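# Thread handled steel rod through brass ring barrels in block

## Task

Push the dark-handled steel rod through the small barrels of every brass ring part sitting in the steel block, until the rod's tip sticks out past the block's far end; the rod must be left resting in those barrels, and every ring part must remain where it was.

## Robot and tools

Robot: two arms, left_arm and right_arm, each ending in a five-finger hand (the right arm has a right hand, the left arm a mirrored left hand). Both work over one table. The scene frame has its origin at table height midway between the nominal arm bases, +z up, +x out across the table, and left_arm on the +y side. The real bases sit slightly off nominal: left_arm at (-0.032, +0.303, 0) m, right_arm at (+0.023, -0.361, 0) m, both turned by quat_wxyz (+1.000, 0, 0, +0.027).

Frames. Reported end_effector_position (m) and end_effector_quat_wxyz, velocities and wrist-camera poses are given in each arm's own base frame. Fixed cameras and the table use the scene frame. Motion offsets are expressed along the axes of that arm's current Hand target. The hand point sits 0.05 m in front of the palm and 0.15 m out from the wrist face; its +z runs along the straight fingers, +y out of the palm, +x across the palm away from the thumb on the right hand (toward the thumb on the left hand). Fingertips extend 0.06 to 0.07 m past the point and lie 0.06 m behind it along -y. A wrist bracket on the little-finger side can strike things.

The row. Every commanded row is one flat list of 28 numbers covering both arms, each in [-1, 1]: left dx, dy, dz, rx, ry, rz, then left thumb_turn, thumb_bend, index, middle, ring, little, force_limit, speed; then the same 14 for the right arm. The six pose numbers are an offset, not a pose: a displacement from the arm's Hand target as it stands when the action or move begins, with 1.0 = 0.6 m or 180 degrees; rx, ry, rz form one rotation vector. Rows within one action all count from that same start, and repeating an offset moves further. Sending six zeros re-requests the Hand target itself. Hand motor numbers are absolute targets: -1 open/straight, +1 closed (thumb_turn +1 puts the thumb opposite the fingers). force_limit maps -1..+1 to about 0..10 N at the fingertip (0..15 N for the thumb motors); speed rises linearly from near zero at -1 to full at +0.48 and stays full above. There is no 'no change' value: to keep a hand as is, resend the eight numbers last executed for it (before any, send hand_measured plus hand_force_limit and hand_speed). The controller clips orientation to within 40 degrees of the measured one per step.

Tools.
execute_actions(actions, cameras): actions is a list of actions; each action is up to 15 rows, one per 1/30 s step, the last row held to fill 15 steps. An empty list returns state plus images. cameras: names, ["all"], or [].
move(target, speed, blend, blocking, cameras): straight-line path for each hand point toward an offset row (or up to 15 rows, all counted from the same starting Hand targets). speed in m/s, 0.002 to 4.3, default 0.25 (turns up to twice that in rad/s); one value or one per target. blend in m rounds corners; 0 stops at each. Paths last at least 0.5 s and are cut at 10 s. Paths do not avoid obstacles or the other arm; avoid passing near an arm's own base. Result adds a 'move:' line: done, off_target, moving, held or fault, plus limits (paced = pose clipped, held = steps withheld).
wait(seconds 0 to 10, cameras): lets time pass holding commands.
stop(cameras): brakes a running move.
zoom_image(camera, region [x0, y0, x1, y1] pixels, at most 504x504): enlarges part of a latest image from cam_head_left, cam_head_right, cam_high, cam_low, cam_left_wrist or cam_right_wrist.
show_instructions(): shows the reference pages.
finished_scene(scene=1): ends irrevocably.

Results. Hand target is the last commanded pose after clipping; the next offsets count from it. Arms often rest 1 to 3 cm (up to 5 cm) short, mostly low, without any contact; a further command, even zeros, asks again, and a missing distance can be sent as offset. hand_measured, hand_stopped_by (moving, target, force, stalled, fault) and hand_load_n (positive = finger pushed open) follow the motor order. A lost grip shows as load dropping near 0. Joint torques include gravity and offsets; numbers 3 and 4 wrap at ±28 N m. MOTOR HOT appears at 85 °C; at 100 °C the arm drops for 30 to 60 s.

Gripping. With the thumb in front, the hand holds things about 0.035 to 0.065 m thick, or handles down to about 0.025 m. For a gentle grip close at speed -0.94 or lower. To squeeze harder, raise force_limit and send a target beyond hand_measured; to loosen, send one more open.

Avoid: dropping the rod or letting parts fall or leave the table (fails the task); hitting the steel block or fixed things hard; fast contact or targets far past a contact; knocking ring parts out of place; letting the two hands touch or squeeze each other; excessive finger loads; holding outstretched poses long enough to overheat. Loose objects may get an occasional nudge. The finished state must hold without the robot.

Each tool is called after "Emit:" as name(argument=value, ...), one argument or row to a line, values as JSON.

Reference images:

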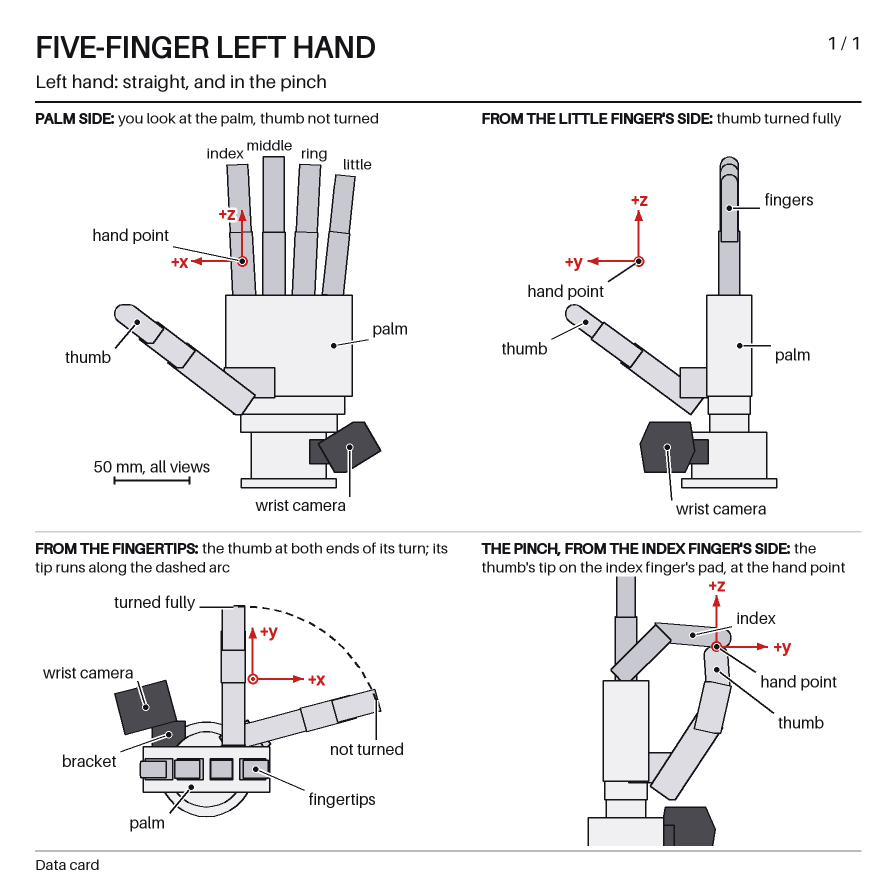

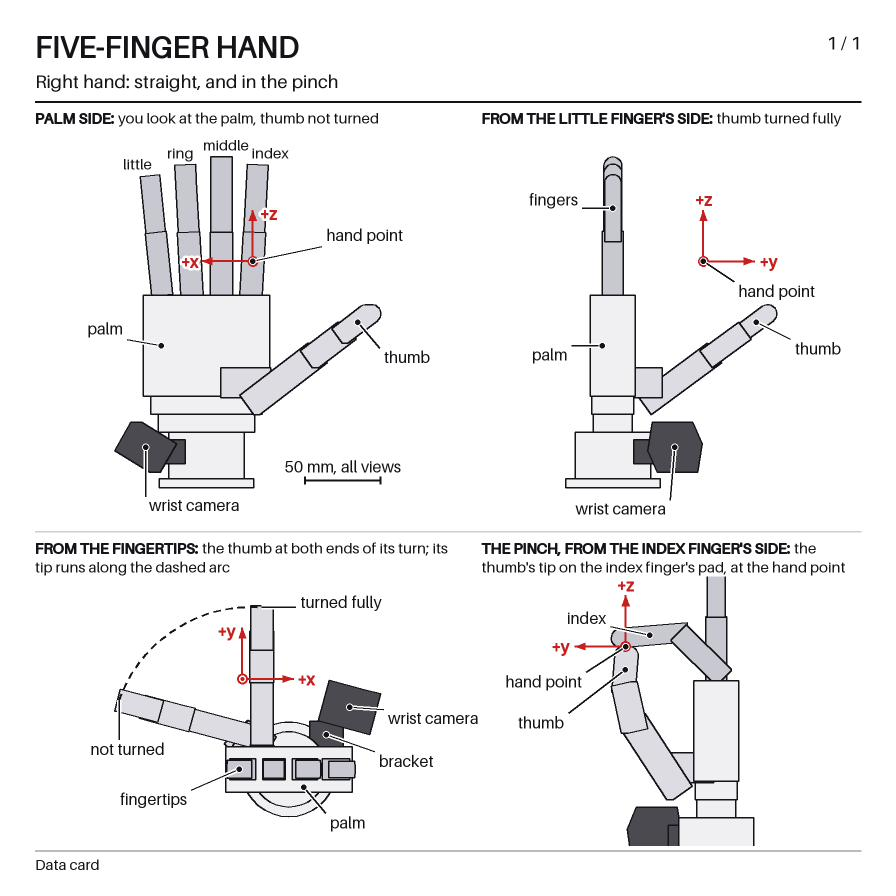

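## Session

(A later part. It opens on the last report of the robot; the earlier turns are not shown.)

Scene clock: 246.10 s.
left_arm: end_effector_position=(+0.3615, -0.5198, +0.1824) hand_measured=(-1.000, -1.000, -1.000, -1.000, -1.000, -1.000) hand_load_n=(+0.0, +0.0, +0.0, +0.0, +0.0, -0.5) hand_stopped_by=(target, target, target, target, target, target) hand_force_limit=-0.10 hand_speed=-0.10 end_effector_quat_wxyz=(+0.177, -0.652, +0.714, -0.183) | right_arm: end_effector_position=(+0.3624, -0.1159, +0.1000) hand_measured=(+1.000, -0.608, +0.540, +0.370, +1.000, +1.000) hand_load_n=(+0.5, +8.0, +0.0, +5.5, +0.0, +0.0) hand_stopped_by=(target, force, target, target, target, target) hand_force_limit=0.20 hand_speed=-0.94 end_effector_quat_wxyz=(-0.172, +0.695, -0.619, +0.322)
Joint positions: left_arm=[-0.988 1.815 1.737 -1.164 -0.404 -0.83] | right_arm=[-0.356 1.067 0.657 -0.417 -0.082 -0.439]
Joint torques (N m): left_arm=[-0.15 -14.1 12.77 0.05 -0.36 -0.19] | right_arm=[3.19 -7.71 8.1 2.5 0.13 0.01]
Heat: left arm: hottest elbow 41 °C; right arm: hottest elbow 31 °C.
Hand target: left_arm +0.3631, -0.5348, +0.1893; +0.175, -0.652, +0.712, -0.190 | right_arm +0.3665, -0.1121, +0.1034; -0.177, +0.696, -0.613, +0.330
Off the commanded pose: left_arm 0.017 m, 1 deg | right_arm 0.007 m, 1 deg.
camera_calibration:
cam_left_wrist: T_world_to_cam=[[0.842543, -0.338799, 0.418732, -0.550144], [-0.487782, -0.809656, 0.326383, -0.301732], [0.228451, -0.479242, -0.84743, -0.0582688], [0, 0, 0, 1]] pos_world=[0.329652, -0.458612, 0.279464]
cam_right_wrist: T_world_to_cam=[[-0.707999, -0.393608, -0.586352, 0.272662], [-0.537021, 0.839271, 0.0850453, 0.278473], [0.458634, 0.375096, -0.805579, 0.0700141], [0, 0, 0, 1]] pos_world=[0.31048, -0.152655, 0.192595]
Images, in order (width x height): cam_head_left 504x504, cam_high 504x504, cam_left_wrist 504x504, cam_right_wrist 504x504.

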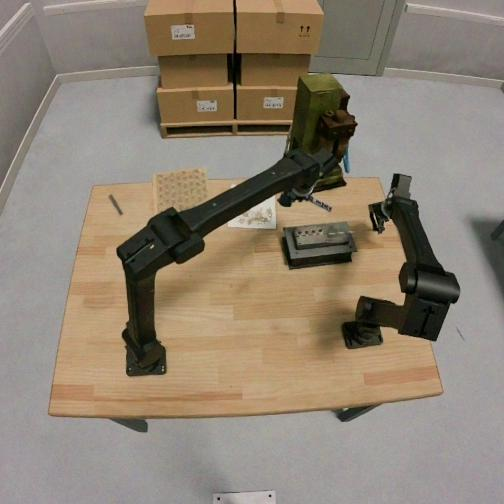

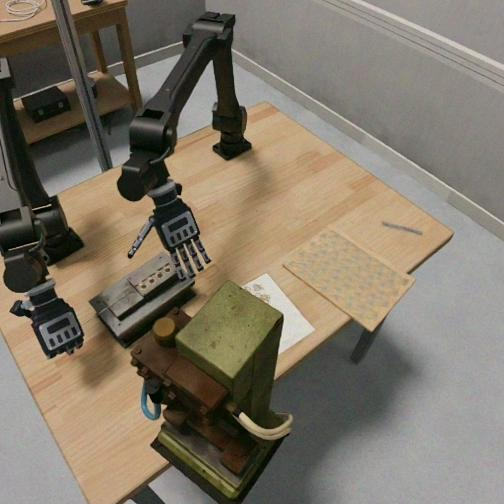

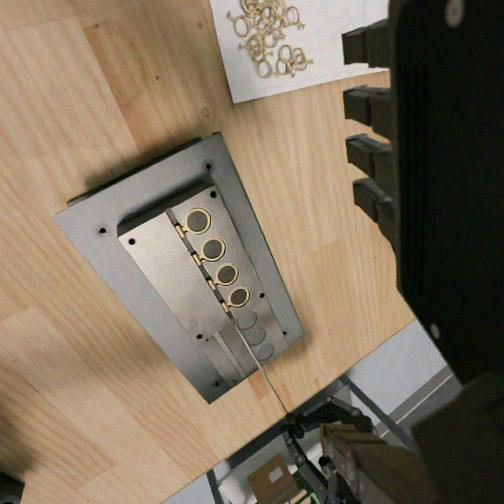

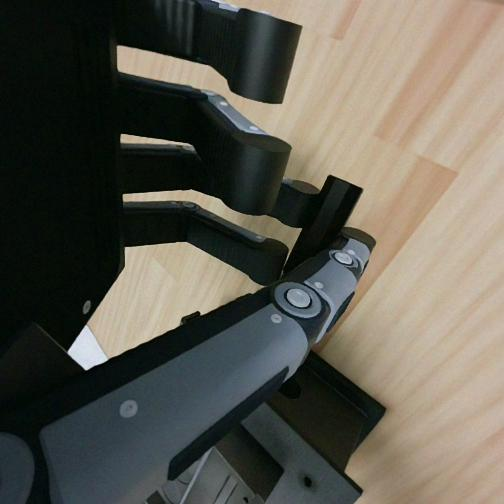

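Emit:
move(
  target=[
    [0,0,0,0,0,0,-1,-1,-1,-1,-1,-1,-0.1,-0.1,0.0261,-0.0236,-0.0269,-0.00066,0.00593,-0.00293,1,-0.04,0.54,0.37,1,1,0.2,-0.94],
    [0,0,0,0,0,0,-1,-1,-1,-1,-1,-1,-0.1,-0.1,0.01856,-0.00604,-0.00127,-0.00066,0.00593,-0.00293,1,-0.04,0.54,0.37,1,1,0.2,-0.94],
  ],
  speed=0.03,
  cameras=["cam_left_wrist", "cam_right_wrist", "cam_head_left", "cam_head_right", "cam_high"],
)

Scene clock: 250.47 s.
left_arm: end_effector_position=(+0.3615, -0.5198, +0.1824) hand_measured=(-1.000, -1.000, -1.000, -1.000, -1.000, -1.000) hand_load_n=(+0.0, +0.0, +0.0, +0.0, +0.0, +0.0) hand_stopped_by=(target, target, target, target, target, target) hand_force_limit=-0.10 hand_speed=-0.10 end_effector_quat_wxyz=(+0.177, -0.652, +0.714, -0.183) | right_arm: end_effector_position=(+0.3628, -0.1179, +0.1067) hand_measured=(+1.000, -0.608, +0.540, +0.370, +1.000, +1.000) hand_load_n=(+0.5, +8.0, +0.0, +5.5, +0.0, +0.0) hand_stopped_by=(target, force, target, target, target, target) hand_force_limit=0.20 hand_speed=-0.94 end_effector_quat_wxyz=(-0.171, +0.694, -0.618, +0.329)
Joint positions: left_arm=[-0.988 1.815 1.737 -1.164 -0.404 -0.83] | right_arm=[-0.356 1.054 0.663 -0.424 -0.074 -0.442]
Joint torques (N m): left_arm=[-0.09 -14.1 12.77 0.05 -0.36 -0.19] | right_arm=[1.67 -5.89 9.14 2.51 0.14 -0.2]
Heat: left arm: hottest elbow 41 °C; right arm: hottest elbow 32 °C.
Hand target: left_arm +0.3631, -0.5348, +0.1893; +0.175, -0.652, +0.712, -0.190 | right_arm +0.3689, -0.1221, +0.1090; -0.169, +0.696, -0.612, +0.336
Off the commanded pose: left_arm 0.017 m, 1 deg | right_arm 0.008 m, 1 deg.
move: off_target (left_arm)
camera_calibration:
cam_left_wrist: T_world_to_cam=[[0.842543, -0.338799, 0.418732, -0.550144], [-0.487782, -0.809656, 0.326383, -0.301732], [0.228451, -0.479242, -0.84743, -0.0582688], [0, 0, 0, 1]] pos_world=[0.329652, -0.458612, 0.279464]
cam_right_wrist: T_world_to_cam=[[-0.704098, -0.397913, -0.588142, 0.274353], [-0.534767, 0.842054, 0.0704994, 0.280967], [0.467195, 0.364157, -0.805679, 0.0715494], [0, 0, 0, 1]] pos_world=[0.309995, -0.153476, 0.199196]
Images, in order (width x height): cam_head_left 504x504, cam_head_right 504x504, cam_high 504x504, cam_left_wrist 504x504, cam_right_wrist 504x504.

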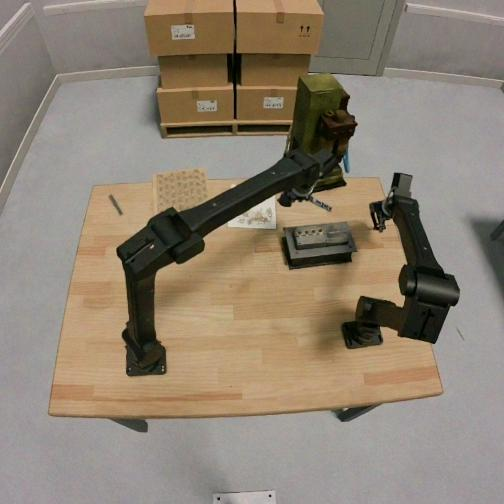

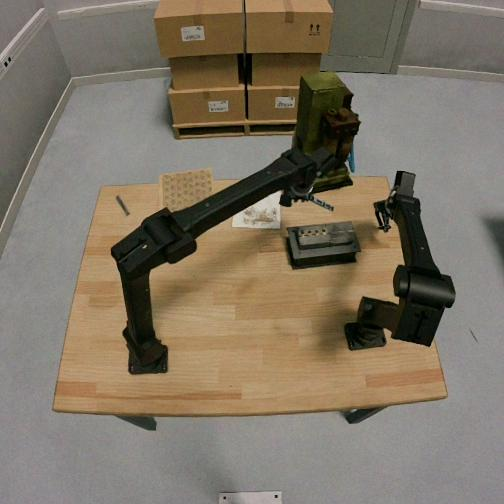

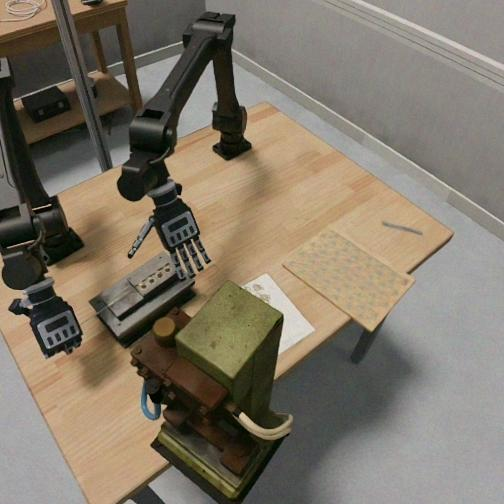

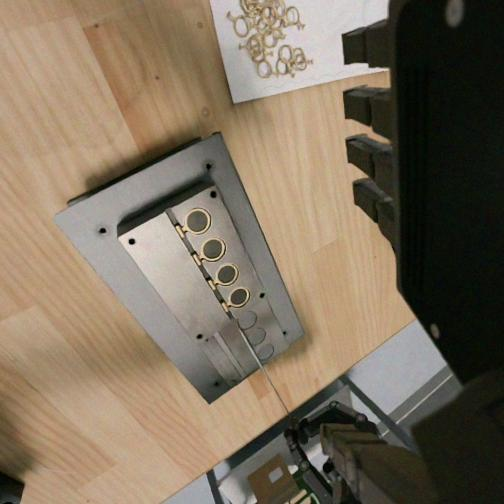

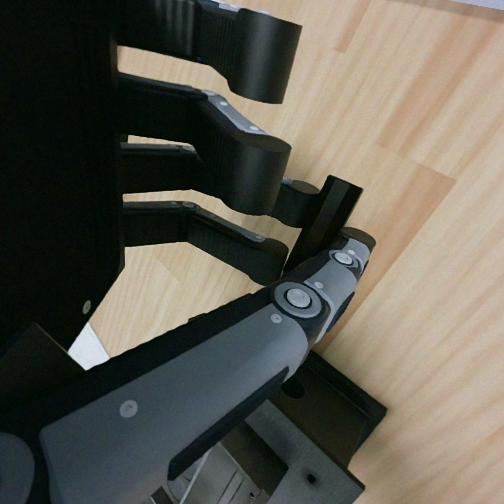

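Emit:
zoom_image(
  camera="cam_left_wrist",
  region=[215, 295, 245, 330],
)

Emit:
zoom_image(
  camera="cam_left_wrist",
  region=[230, 322, 300, 427],
)

Emit:
zoom_image(
  camera="cam_head_left",
  region=[290, 210, 350, 250],
)

Emit:
zoom_image(
  camera="cam_head_left",
  region=[330, 210, 390, 250],
)

Emit:
zoom_image(
  camera="cam_high",
  region=[85, 280, 145, 325],
)

Scaled by 14.400 from the camera's 504x504 image, which has a finer 720x720 frame.

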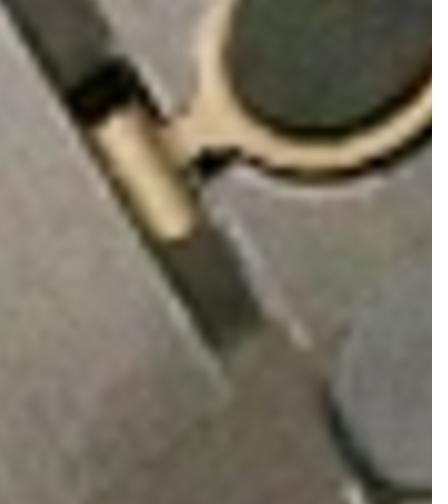

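Scaled by 4.800 from the camera's 504x504 image, which has a finer 720x720 frame.

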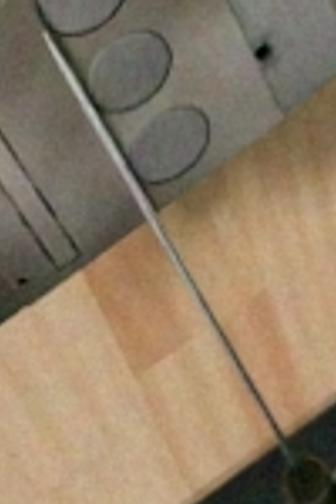

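Scaled by 8.400 from the camera's 504x504 image, which has a finer 720x720 frame.

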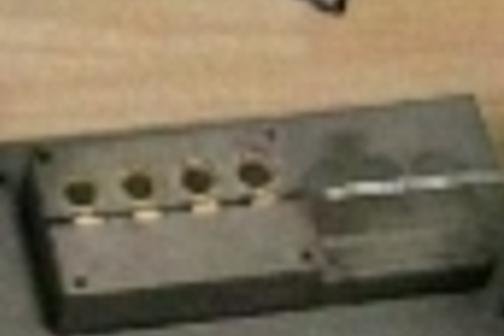

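Scaled by 8.400 from the camera's 504x504 image, which has a finer 720x720 frame.

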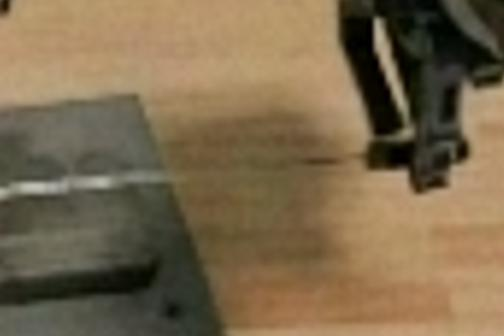

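Scaled by 8.400 from the camera's 504x504 image, which has a finer 720x720 frame.

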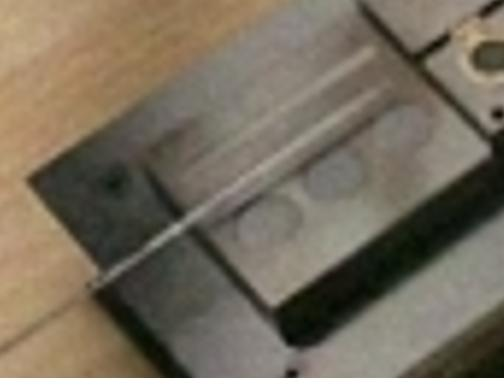

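Emit:
zoom_image(
  camera="cam_left_wrist",
  region=[232, 322, 262, 357],
)

Emit:
zoom_image(
  camera="cam_left_wrist",
  region=[250, 352, 280, 387],
)

Emit:
zoom_image(
  camera="cam_left_wrist",
  region=[268, 386, 298, 421],
)

Scaled by 14.400 from the camera's 504x504 image, which has a finer 720x720 frame.

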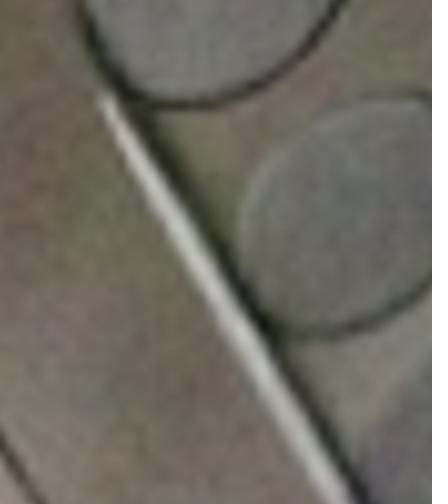

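Scaled by 14.400 from the camera's 504x504 image, which has a finer 720x720 frame.

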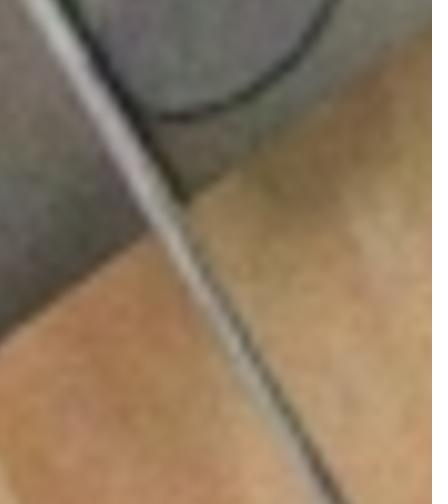

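Scaled by 14.400 from the camera's 504x504 image, which has a finer 720x720 frame.

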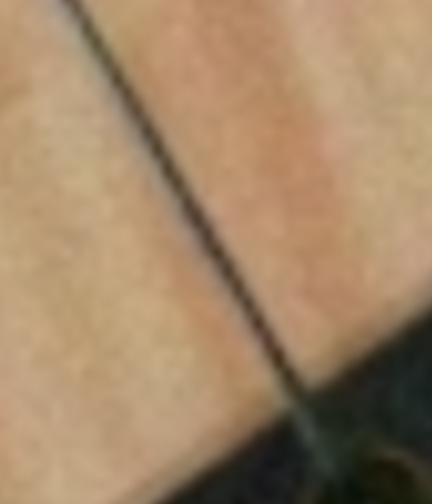

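Emit:
zoom_image(
  camera="cam_right_wrist",
  region=[150, 434, 250, 504],
)

Emit:
zoom_image(
  camera="cam_right_wrist",
  region=[200, 380, 300, 450],
)

Emit:
zoom_image(
  camera="cam_high",
  region=[110, 255, 150, 300],
)

Scaled by 5.040 from the camera's 504x504 image, which has a finer 720x720 frame.

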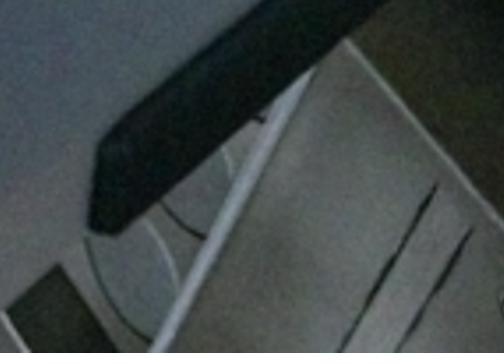

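Scaled by 5.040 from the camera's 504x504 image, which has a finer 720x720 frame.

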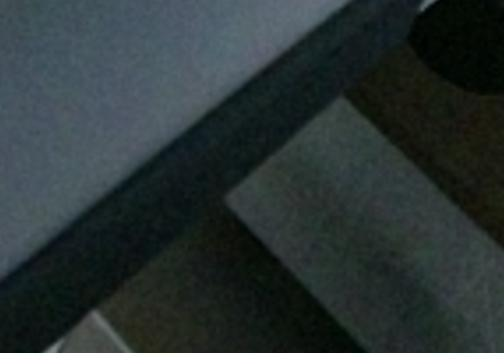

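Scaled by 11.200 from the camera's 504x504 image, which has a finer 720x720 frame.

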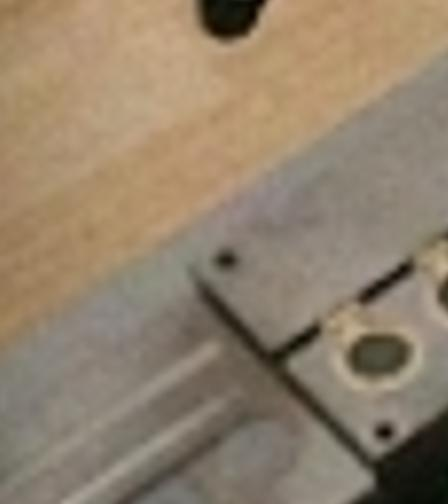

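Emit:
move(
  target=[
    [0,0,0,0,0,0,-1,-1,-1,-1,-1,-1,-0.1,-0.1,0.00264,-0.01905,0.0065,0.001,-0.00247,-0.00274,1,-0.04,0.54,0.37,1,1,0.2,-0.94],
    [0,0,0,0,0,0,-1,-1,-1,-1,-1,-1,-0.1,-0.1,-0.00085,0.00403,0.00024,0.001,-0.00247,-0.00274,1,-0.04,0.54,0.37,1,1,0.2,-0.94],
  ],
  speed=0.03,
  cameras=["cam_left_wrist", "cam_right_wrist", "cam_head_left", "cam_high"],
)

Scene clock: 256.03 s.
left_arm: end_effector_position=(+0.3615, -0.5198, +0.1824) hand_measured=(-1.000, -1.000, -1.000, -1.000, -1.000, -1.000) hand_load_n=(+0.0, +0.0, +0.0, +0.0, +0.0, +0.0) hand_stopped_by=(target, target, target, target, target, target) hand_force_limit=-0.10 hand_speed=-0.10 end_effector_quat_wxyz=(+0.177, -0.652, +0.714, -0.183) | right_arm: end_effector_position=(+0.3633, -0.1178, +0.1013) hand_measured=(+1.000, -0.608, +0.540, +0.370, +1.000, +1.000) hand_load_n=(+0.0, +8.0, +0.0, +5.5, +0.5, +0.0) hand_stopped_by=(target, force, target, target, target, target) hand_force_limit=0.20 hand_speed=-0.94 end_effector_quat_wxyz=(-0.169, +0.699, -0.615, +0.323)
Joint positions: left_arm=[-0.988 1.815 1.737 -1.164 -0.404 -0.83] | right_arm=[-0.356 1.07 0.663 -0.42 -0.079 -0.452]
Joint torques (N m): left_arm=[-0.15 -14.15 12.75 0.06 -0.36 -0.19] | right_arm=[1.44 -7.82 8.53 2.45 -0.16 -0.22]
Heat: left arm: hottest elbow 41 °C; right arm: hottest elbow 32 °C.
Hand target: left_arm +0.3631, -0.5348, +0.1893; +0.175, -0.652, +0.712, -0.190 | right_arm +0.3673, -0.1221, +0.1073; -0.171, +0.699, -0.607, +0.335
Off the commanded pose: left_arm 0.017 m, 1 deg | right_arm 0.008 m, 2 deg.
move: off_target (left_arm)
camera_calibration:
cam_left_wrist: T_world_to_cam=[[0.842543, -0.338799, 0.418732, -0.550144], [-0.487782, -0.809656, 0.326383, -0.301732], [0.228451, -0.479242, -0.84743, -0.0582688], [0, 0, 0, 1]] pos_world=[0.329652, -0.458612, 0.279464]
cam_right_wrist: T_world_to_cam=[[-0.706883, -0.405036, -0.579881, 0.270944], [-0.543025, 0.836089, 0.0779634, 0.282972], [0.453254, 0.370001, -0.810962, 0.0732849], [0, 0, 0, 1]] pos_world=[0.31197, -0.153963, 0.194485]
Images, in order (width x height): cam_head_left 504x504, cam_high 504x504, cam_left_wrist 504x504, cam_right_wrist 504x504.

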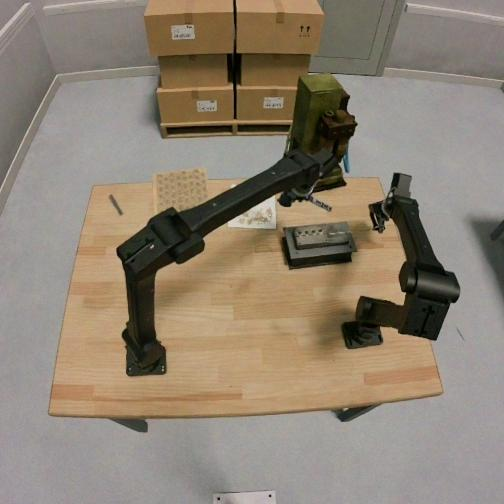

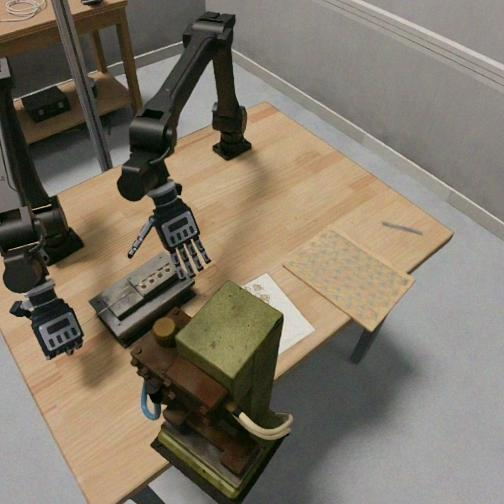

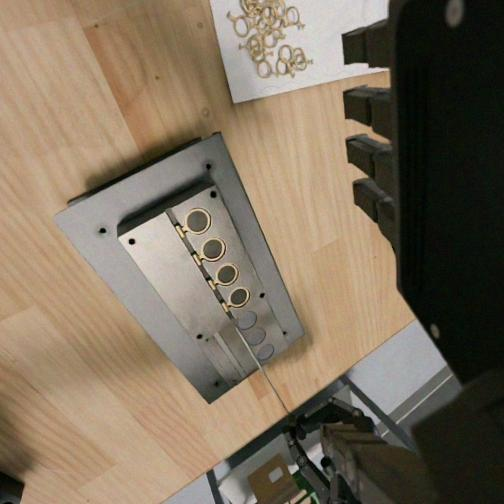

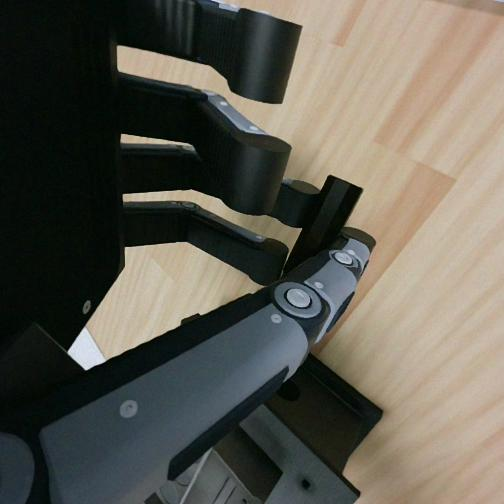

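Emit:
zoom_image(
  camera="cam_left_wrist",
  region=[225, 315, 295, 420],
)

Emit:
zoom_image(
  camera="cam_left_wrist",
  region=[225, 310, 255, 345],
)

Emit:
zoom_image(
  camera="cam_left_wrist",
  region=[268, 386, 298, 421],
)

Scaled by 4.800 from the camera's 504x504 image, which has a finer 720x720 frame.

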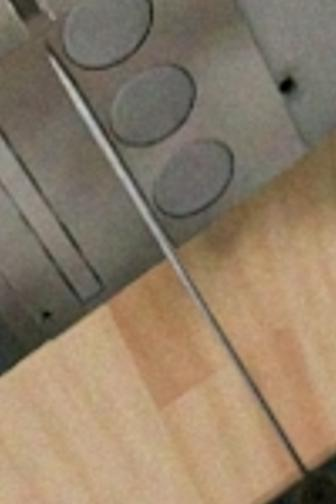

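Scaled by 14.400 from the camera's 504x504 image, which has a finer 720x720 frame.

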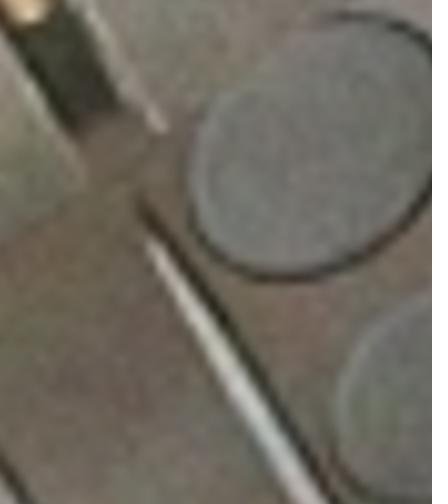

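Scaled by 14.400 from the camera's 504x504 image, which has a finer 720x720 frame.

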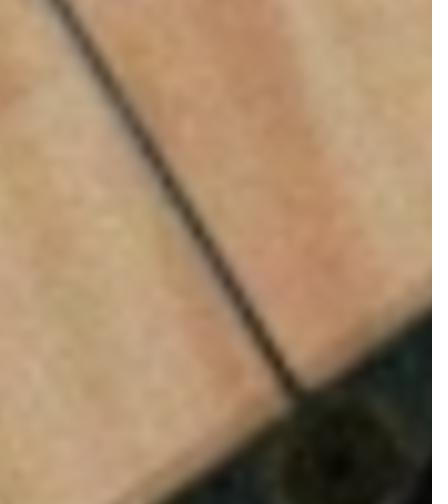

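Emit:
move(
  target=[
    [0,0,0,0,0,0,-1,-1,-1,-1,-1,-1,-0.1,-0.1,0.00919,-0.02382,-0.02387,0,0,0,1,-0.04,0.54,0.37,1,1,0.2,-0.94],
    [0,0,0,0,0,0,-1,-1,-1,-1,-1,-1,-0.1,-0.1,0.00006,-0.00122,0.00113,0,0,0,1,-0.04,0.54,0.37,1,1,0.2,-0.94],
  ],
  speed=0.03,
  cameras=["cam_left_wrist", "cam_head_left", "cam_high"],
)

Scene clock: 259.97 s.
left_arm: end_effector_position=(+0.3615, -0.5198, +0.1824) hand_measured=(-1.000, -1.000, -1.000, -1.000, -1.000, -1.000) hand_load_n=(+0.0, +0.0, +0.0, +0.0, +0.0, +0.0) hand_stopped_by=(target, target, target, target, target, target) hand_force_limit=-0.10 hand_speed=-0.10 end_effector_quat_wxyz=(+0.177, -0.652, +0.714, -0.183) | right_arm: end_effector_position=(+0.3649, -0.1184, +0.1082) hand_measured=(+1.000, -0.608, +0.540, +0.370, +1.000, +1.000) hand_load_n=(+0.5, +8.0, +0.0, +5.5, +0.0, +0.0) hand_stopped_by=(target, force, target, target, target, target) hand_force_limit=0.20 hand_speed=-0.94 end_effector_quat_wxyz=(-0.172, +0.697, -0.612, +0.331)
Joint positions: left_arm=[-0.988 1.815 1.737 -1.164 -0.404 -0.83] | right_arm=[-0.356 1.055 0.665 -0.419 -0.079 -0.453]
Joint torques (N m): left_arm=[-0.03 -14.15 12.78 0.03 -0.36 -0.19] | right_arm=[1.61 -5.95 8.53 2.48 -0.13 -0.21]
Heat: left arm: hottest elbow 41 °C; right arm: hottest elbow 32 °C.
Hand target: left_arm +0.3631, -0.5348, +0.1893; +0.175, -0.652, +0.712, -0.190 | right_arm +0.3682, -0.1221, +0.1071; -0.171, +0.700, -0.607, +0.335
Off the commanded pose: left_arm 0.017 m, 1 deg | right_arm 0.005 m, 1 deg.
move: off_target (left_arm)
camera_calibration:
cam_left_wrist: T_world_to_cam=[[0.842543, -0.338799, 0.418732, -0.550144], [-0.487782, -0.809656, 0.326383, -0.301732], [0.228451, -0.479242, -0.84743, -0.0582688], [0, 0, 0, 1]] pos_world=[0.329652, -0.458612, 0.279464]
Images, in order (width x height): cam_head_left 504x504, cam_high 504x504, cam_left_wrist 504x504.

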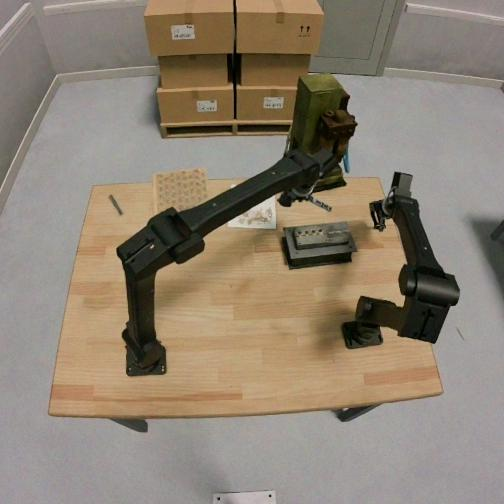

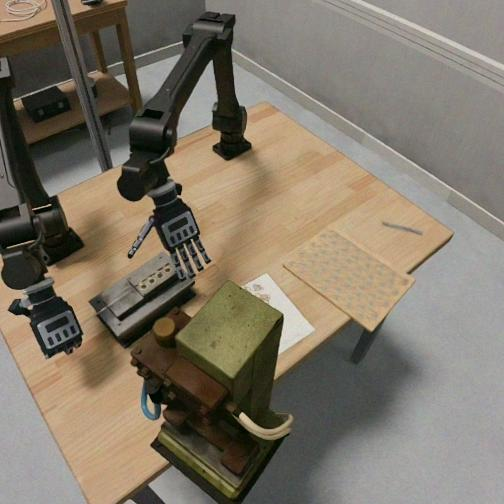

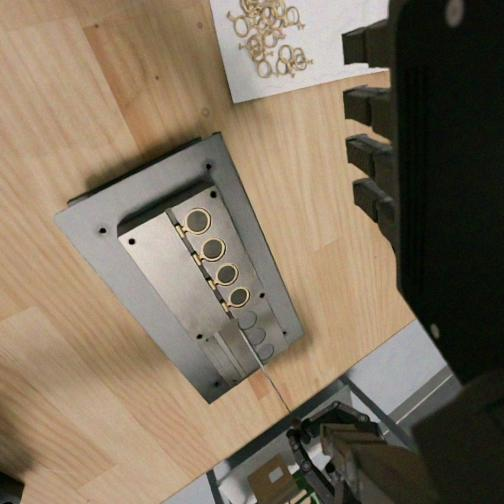

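Emit:
zoom_image(
  camera="cam_left_wrist",
  region=[225, 315, 255, 350],
)

Emit:
zoom_image(
  camera="cam_left_wrist",
  region=[268, 386, 298, 421],
)

Emit:
zoom_image(
  camera="cam_head_left",
  region=[300, 210, 360, 250],
)

Emit:
zoom_image(
  camera="cam_head_left",
  region=[330, 210, 390, 250],
)

Scaled by 14.400 from the camera's 504x504 image, which has a finer 720x720 frame.

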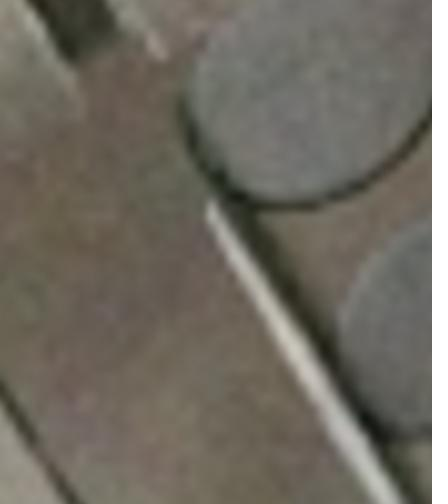

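Scaled by 14.400 from the camera's 504x504 image, which has a finer 720x720 frame.

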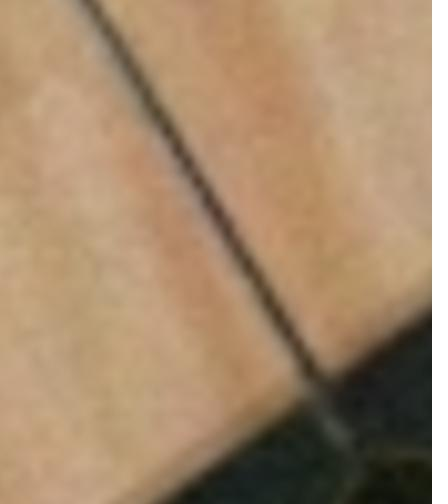

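Scaled by 8.400 from the camera's 504x504 image, which has a finer 720x720 frame.

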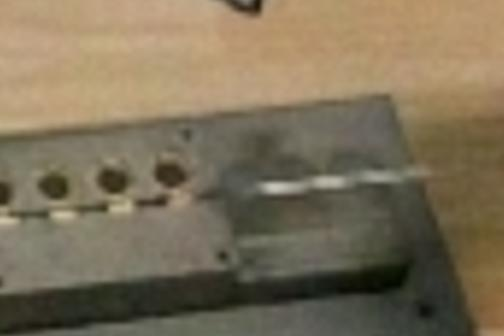

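Scaled by 8.400 from the camera's 504x504 image, which has a finer 720x720 frame.

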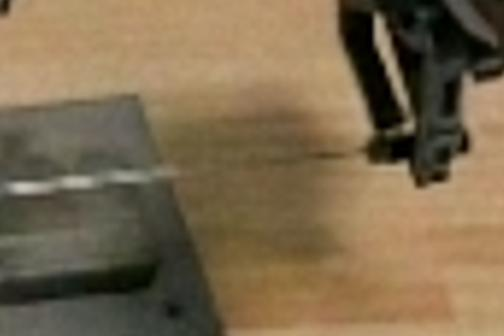

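Emit:
move(
  target=[0,0,0,0,0,0,-1,-1,-1,-1,-1,-1,-0.1,-0.1,-0.03599,-0.00165,-0.00467,0,0,0,1,-0.04,0.54,0.37,1,1,0.2,-0.94],
  speed=0.025,
  cameras=["cam_left_wrist", "cam_head_left", "cam_high"],
)

Emit:
zoom_image(
  camera="cam_left_wrist",
  region=[215, 295, 245, 330],
)

Emit:
zoom_image(
  camera="cam_left_wrist",
  region=[268, 386, 298, 421],
)

Emit:
zoom_image(
  camera="cam_head_left",
  region=[300, 210, 360, 250],
)

Emit:
zoom_image(
  camera="cam_head_left",
  region=[330, 210, 390, 250],
)

Emit:
zoom_image(
  camera="cam_high",
  region=[110, 265, 150, 300],
)

Scene clock: 262.20 s.
left_arm: end_effector_position=(+0.3615, -0.5198, +0.1824) hand_measured=(-1.000, -1.000, -1.000, -1.000, -1.000, -1.000) hand_load_n=(+0.0, +0.0, +0.0, +0.0, +0.0, +0.0) hand_stopped_by=(target, target, target, target, target, target) hand_force_limit=-0.10 hand_speed=-0.10 end_effector_quat_wxyz=(+0.177, -0.652, +0.714, -0.183) | right_arm: end_effector_position=(+0.3622, -0.1070, +0.1016) hand_measured=(+1.000, -0.608, +0.540, +0.370, +1.000, +1.000) hand_load_n=(+0.0, +8.0, -0.5, +6.0, +0.5, +0.0) hand_stopped_by=(target, force, target, target, target, target) hand_force_limit=0.20 hand_speed=-0.94 end_effector_quat_wxyz=(-0.163, +0.703, -0.608, +0.330)
Joint positions: left_arm=[-0.988 1.815 1.737 -1.164 -0.404 -0.83] | right_arm=[-0.312 1.049 0.647 -0.416 -0.039 -0.441]
Joint torques (N m): left_arm=[-0.15 -14.1 12.77 0.05 -0.36 -0.19] | right_arm=[3.37 -7.41 8.01 2.41 0.1 0.19]
Heat: left arm: hottest elbow 41 °C; right arm: hottest elbow 32 °C.
Hand target: left_arm +0.3631, -0.5348, +0.1893; +0.175, -0.652, +0.712, -0.190 | right_arm +0.3663, -0.1007, +0.1042; -0.171, +0.699, -0.608, +0.335
Off the commanded pose: left_arm 0.017 m, 1 deg | right_arm 0.008 m, 1 deg.
move: off_target (left_arm)
camera_calibration:
cam_left_wrist: T_world_to_cam=[[0.842543, -0.338799, 0.418732, -0.550144], [-0.487782, -0.809656, 0.326383, -0.301732], [0.228451, -0.479242, -0.84743, -0.0582688], [0, 0, 0, 1]] pos_world=[0.329652, -0.458612, 0.279464]
Images, in order (width x height): cam_head_left 504x504, cam_high 504x504, cam_left_wrist 504x504.

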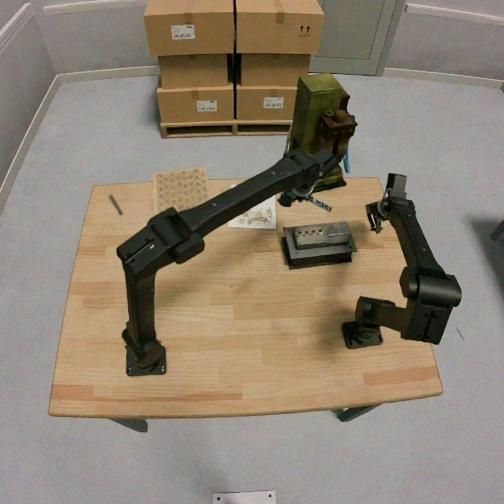

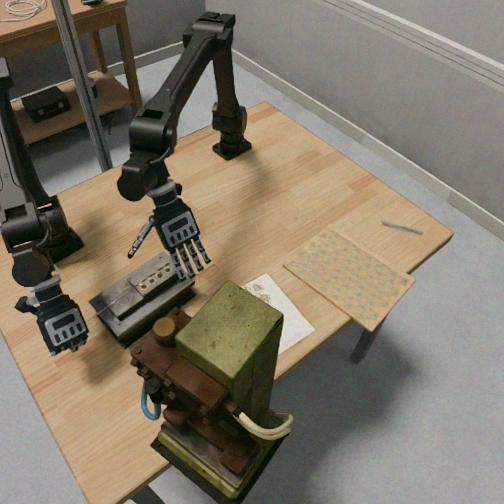

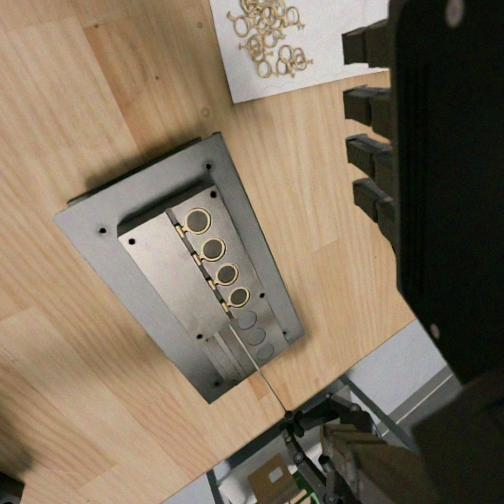

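Scaled by 14.400 from the camera's 504x504 image, which has a finer 720x720 frame.

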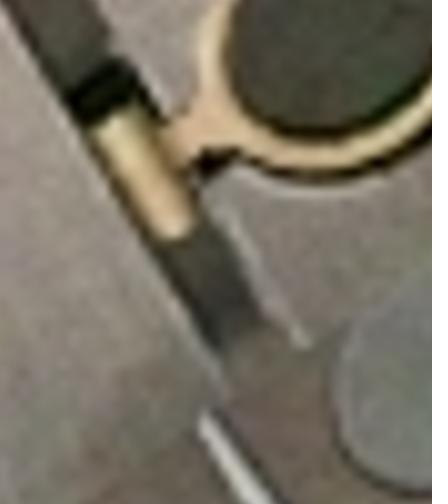

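Scaled by 14.400 from the camera's 504x504 image, which has a finer 720x720 frame.

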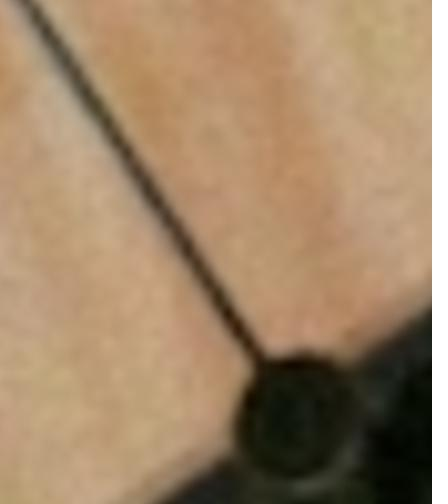

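Scaled by 8.400 from the camera's 504x504 image, which has a finer 720x720 frame.

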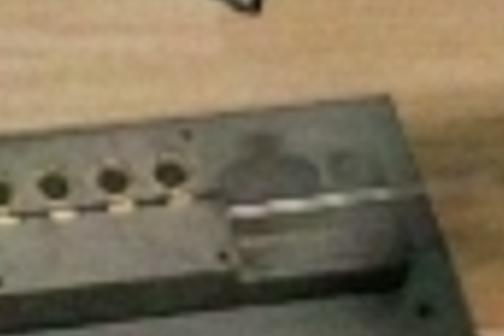

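Scaled by 8.400 from the camera's 504x504 image, which has a finer 720x720 frame.

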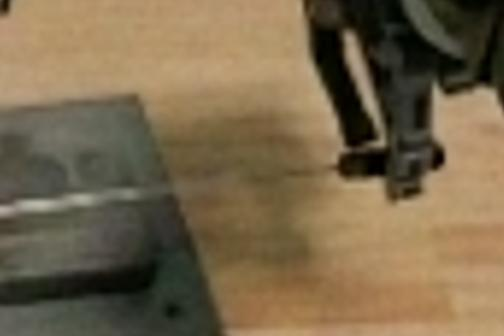

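Scaled by 12.600 from the camera's 504x504 image, which has a finer 720x720 frame.

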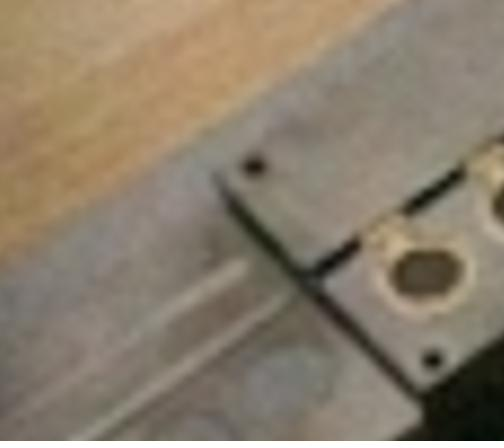

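Emit:
move(
  target=[
    [0,0,0,0,0,0,-1,-1,-1,-1,-1,-1,-0.1,-0.1,0.00815,-0.04237,-0.01695,-0.00136,0.00089,0.00669,1,-0.04,0.54,0.37,1,1,0.2,-0.94],
    [0,0,0,0,0,0,-1,-1,-1,-1,-1,-1,-0.1,-0.1,-0.00195,-0.007,-0.00208,-0.00136,0.00089,0.00669,1,-0.04,0.54,0.37,1,1,0.2,-0.94],
  ],
  speed=0.03,
  cameras=["cam_left_wrist", "cam_head_left", "cam_high"],
)

Emit:
zoom_image(
  camera="cam_left_wrist",
  region=[215, 295, 245, 330],
)

Emit:
zoom_image(
  camera="cam_left_wrist",
  region=[268, 386, 298, 421],
)

Emit:
zoom_image(
  camera="cam_head_left",
  region=[300, 210, 360, 250],
)

Emit:
zoom_image(
  camera="cam_head_left",
  region=[330, 210, 390, 250],
)

Scene clock: 266.70 s.
left_arm: end_effector_position=(+0.3615, -0.5198, +0.1824) hand_measured=(-1.000, -1.000, -1.000, -1.000, -1.000, -1.000) hand_load_n=(+0.0, +0.0, +0.0, +0.0, +0.0, +0.0) hand_stopped_by=(target, target, target, target, target, target) hand_force_limit=-0.10 hand_speed=-0.10 end_effector_quat_wxyz=(+0.177, -0.652, +0.714, -0.183) | right_arm: end_effector_position=(+0.3652, -0.1066, +0.1067) hand_measured=(+1.000, -0.608, +0.540, +0.370, +1.000, +1.000) hand_load_n=(-1.0, +8.5, +0.0, +5.5, +0.0, +0.0) hand_stopped_by=(target, force, target, target, target, target) hand_force_limit=0.20 hand_speed=-0.94 end_effector_quat_wxyz=(-0.160, +0.699, -0.613, +0.333)
Joint positions: left_arm=[-0.988 1.815 1.737 -1.164 -0.404 -0.83] | right_arm=[-0.302 1.049 0.661 -0.426 -0.021 -0.425]
Joint torques (N m): left_arm=[-0.03 -14.15 12.78 0.05 -0.37 -0.19] | right_arm=[3.14 -7.3 7.94 2.21 -0.27 0.29]
Heat: left arm: hottest elbow 41 °C; right arm: hottest elbow 32 °C.
Hand target: left_arm +0.3631, -0.5348, +0.1893; +0.175, -0.652, +0.712, -0.190 | right_arm +0.3685, -0.0983, +0.1075; -0.172, +0.693, -0.616, +0.333
Off the commanded pose: left_arm 0.017 m, 1 deg | right_arm 0.009 m, 2 deg.
move: off_target (left_arm)
camera_calibration:
cam_left_wrist: T_world_to_cam=[[0.842543, -0.338799, 0.418732, -0.550144], [-0.487782, -0.809656, 0.326383, -0.301732], [0.228451, -0.479242, -0.84743, -0.0582688], [0, 0, 0, 1]] pos_world=[0.329652, -0.458612, 0.279464]
Images, in order (width x height): cam_head_left 504x504, cam_high 504x504, cam_left_wrist 504x504.

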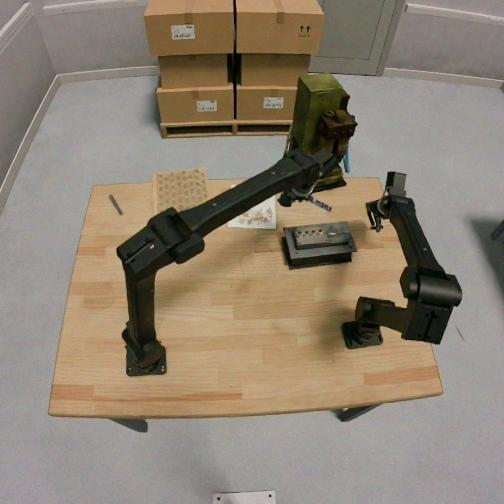

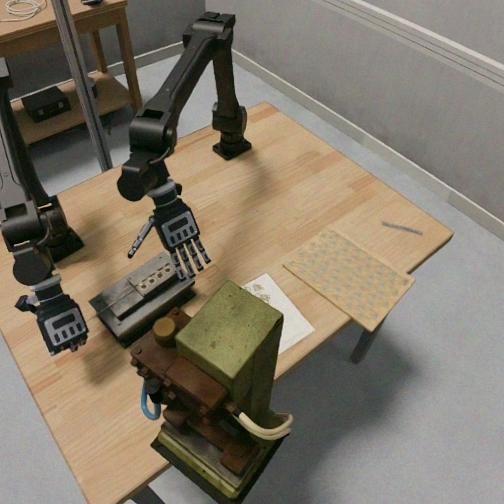

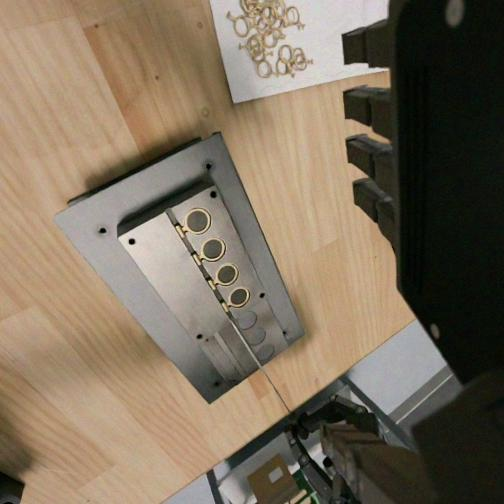

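Scaled by 14.400 from the camera's 504x504 image, which has a finer 720x720 frame.

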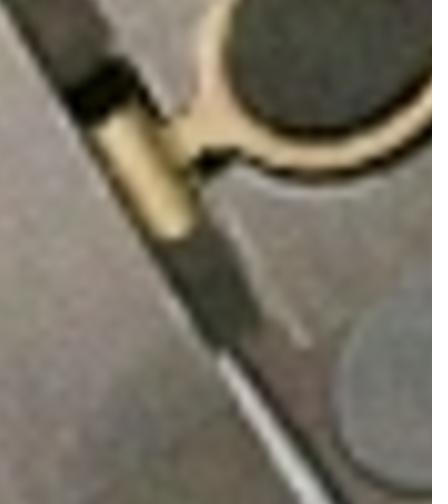

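Scaled by 14.400 from the camera's 504x504 image, which has a finer 720x720 frame.

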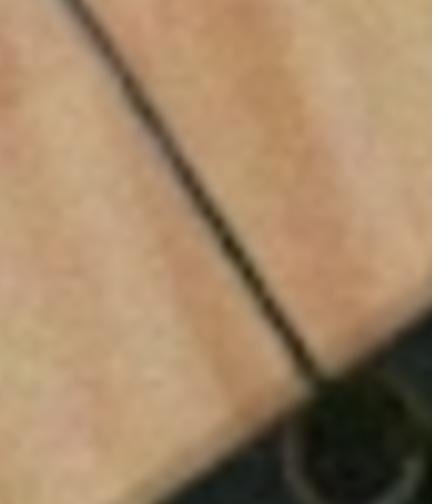

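Scaled by 8.400 from the camera's 504x504 image, which has a finer 720x720 frame.

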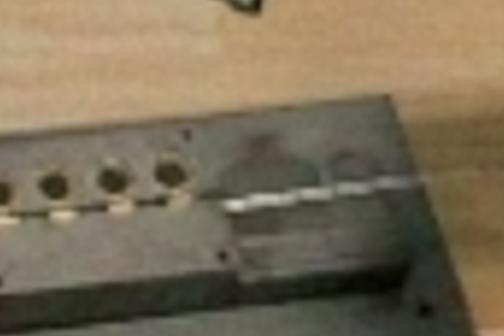

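Scaled by 8.400 from the camera's 504x504 image, which has a finer 720x720 frame.

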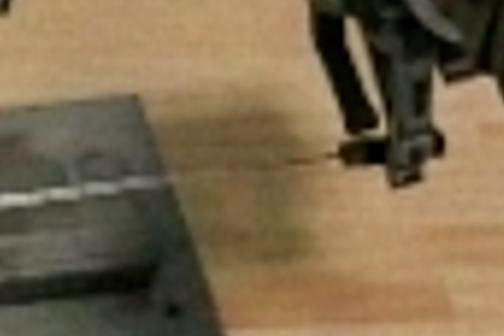

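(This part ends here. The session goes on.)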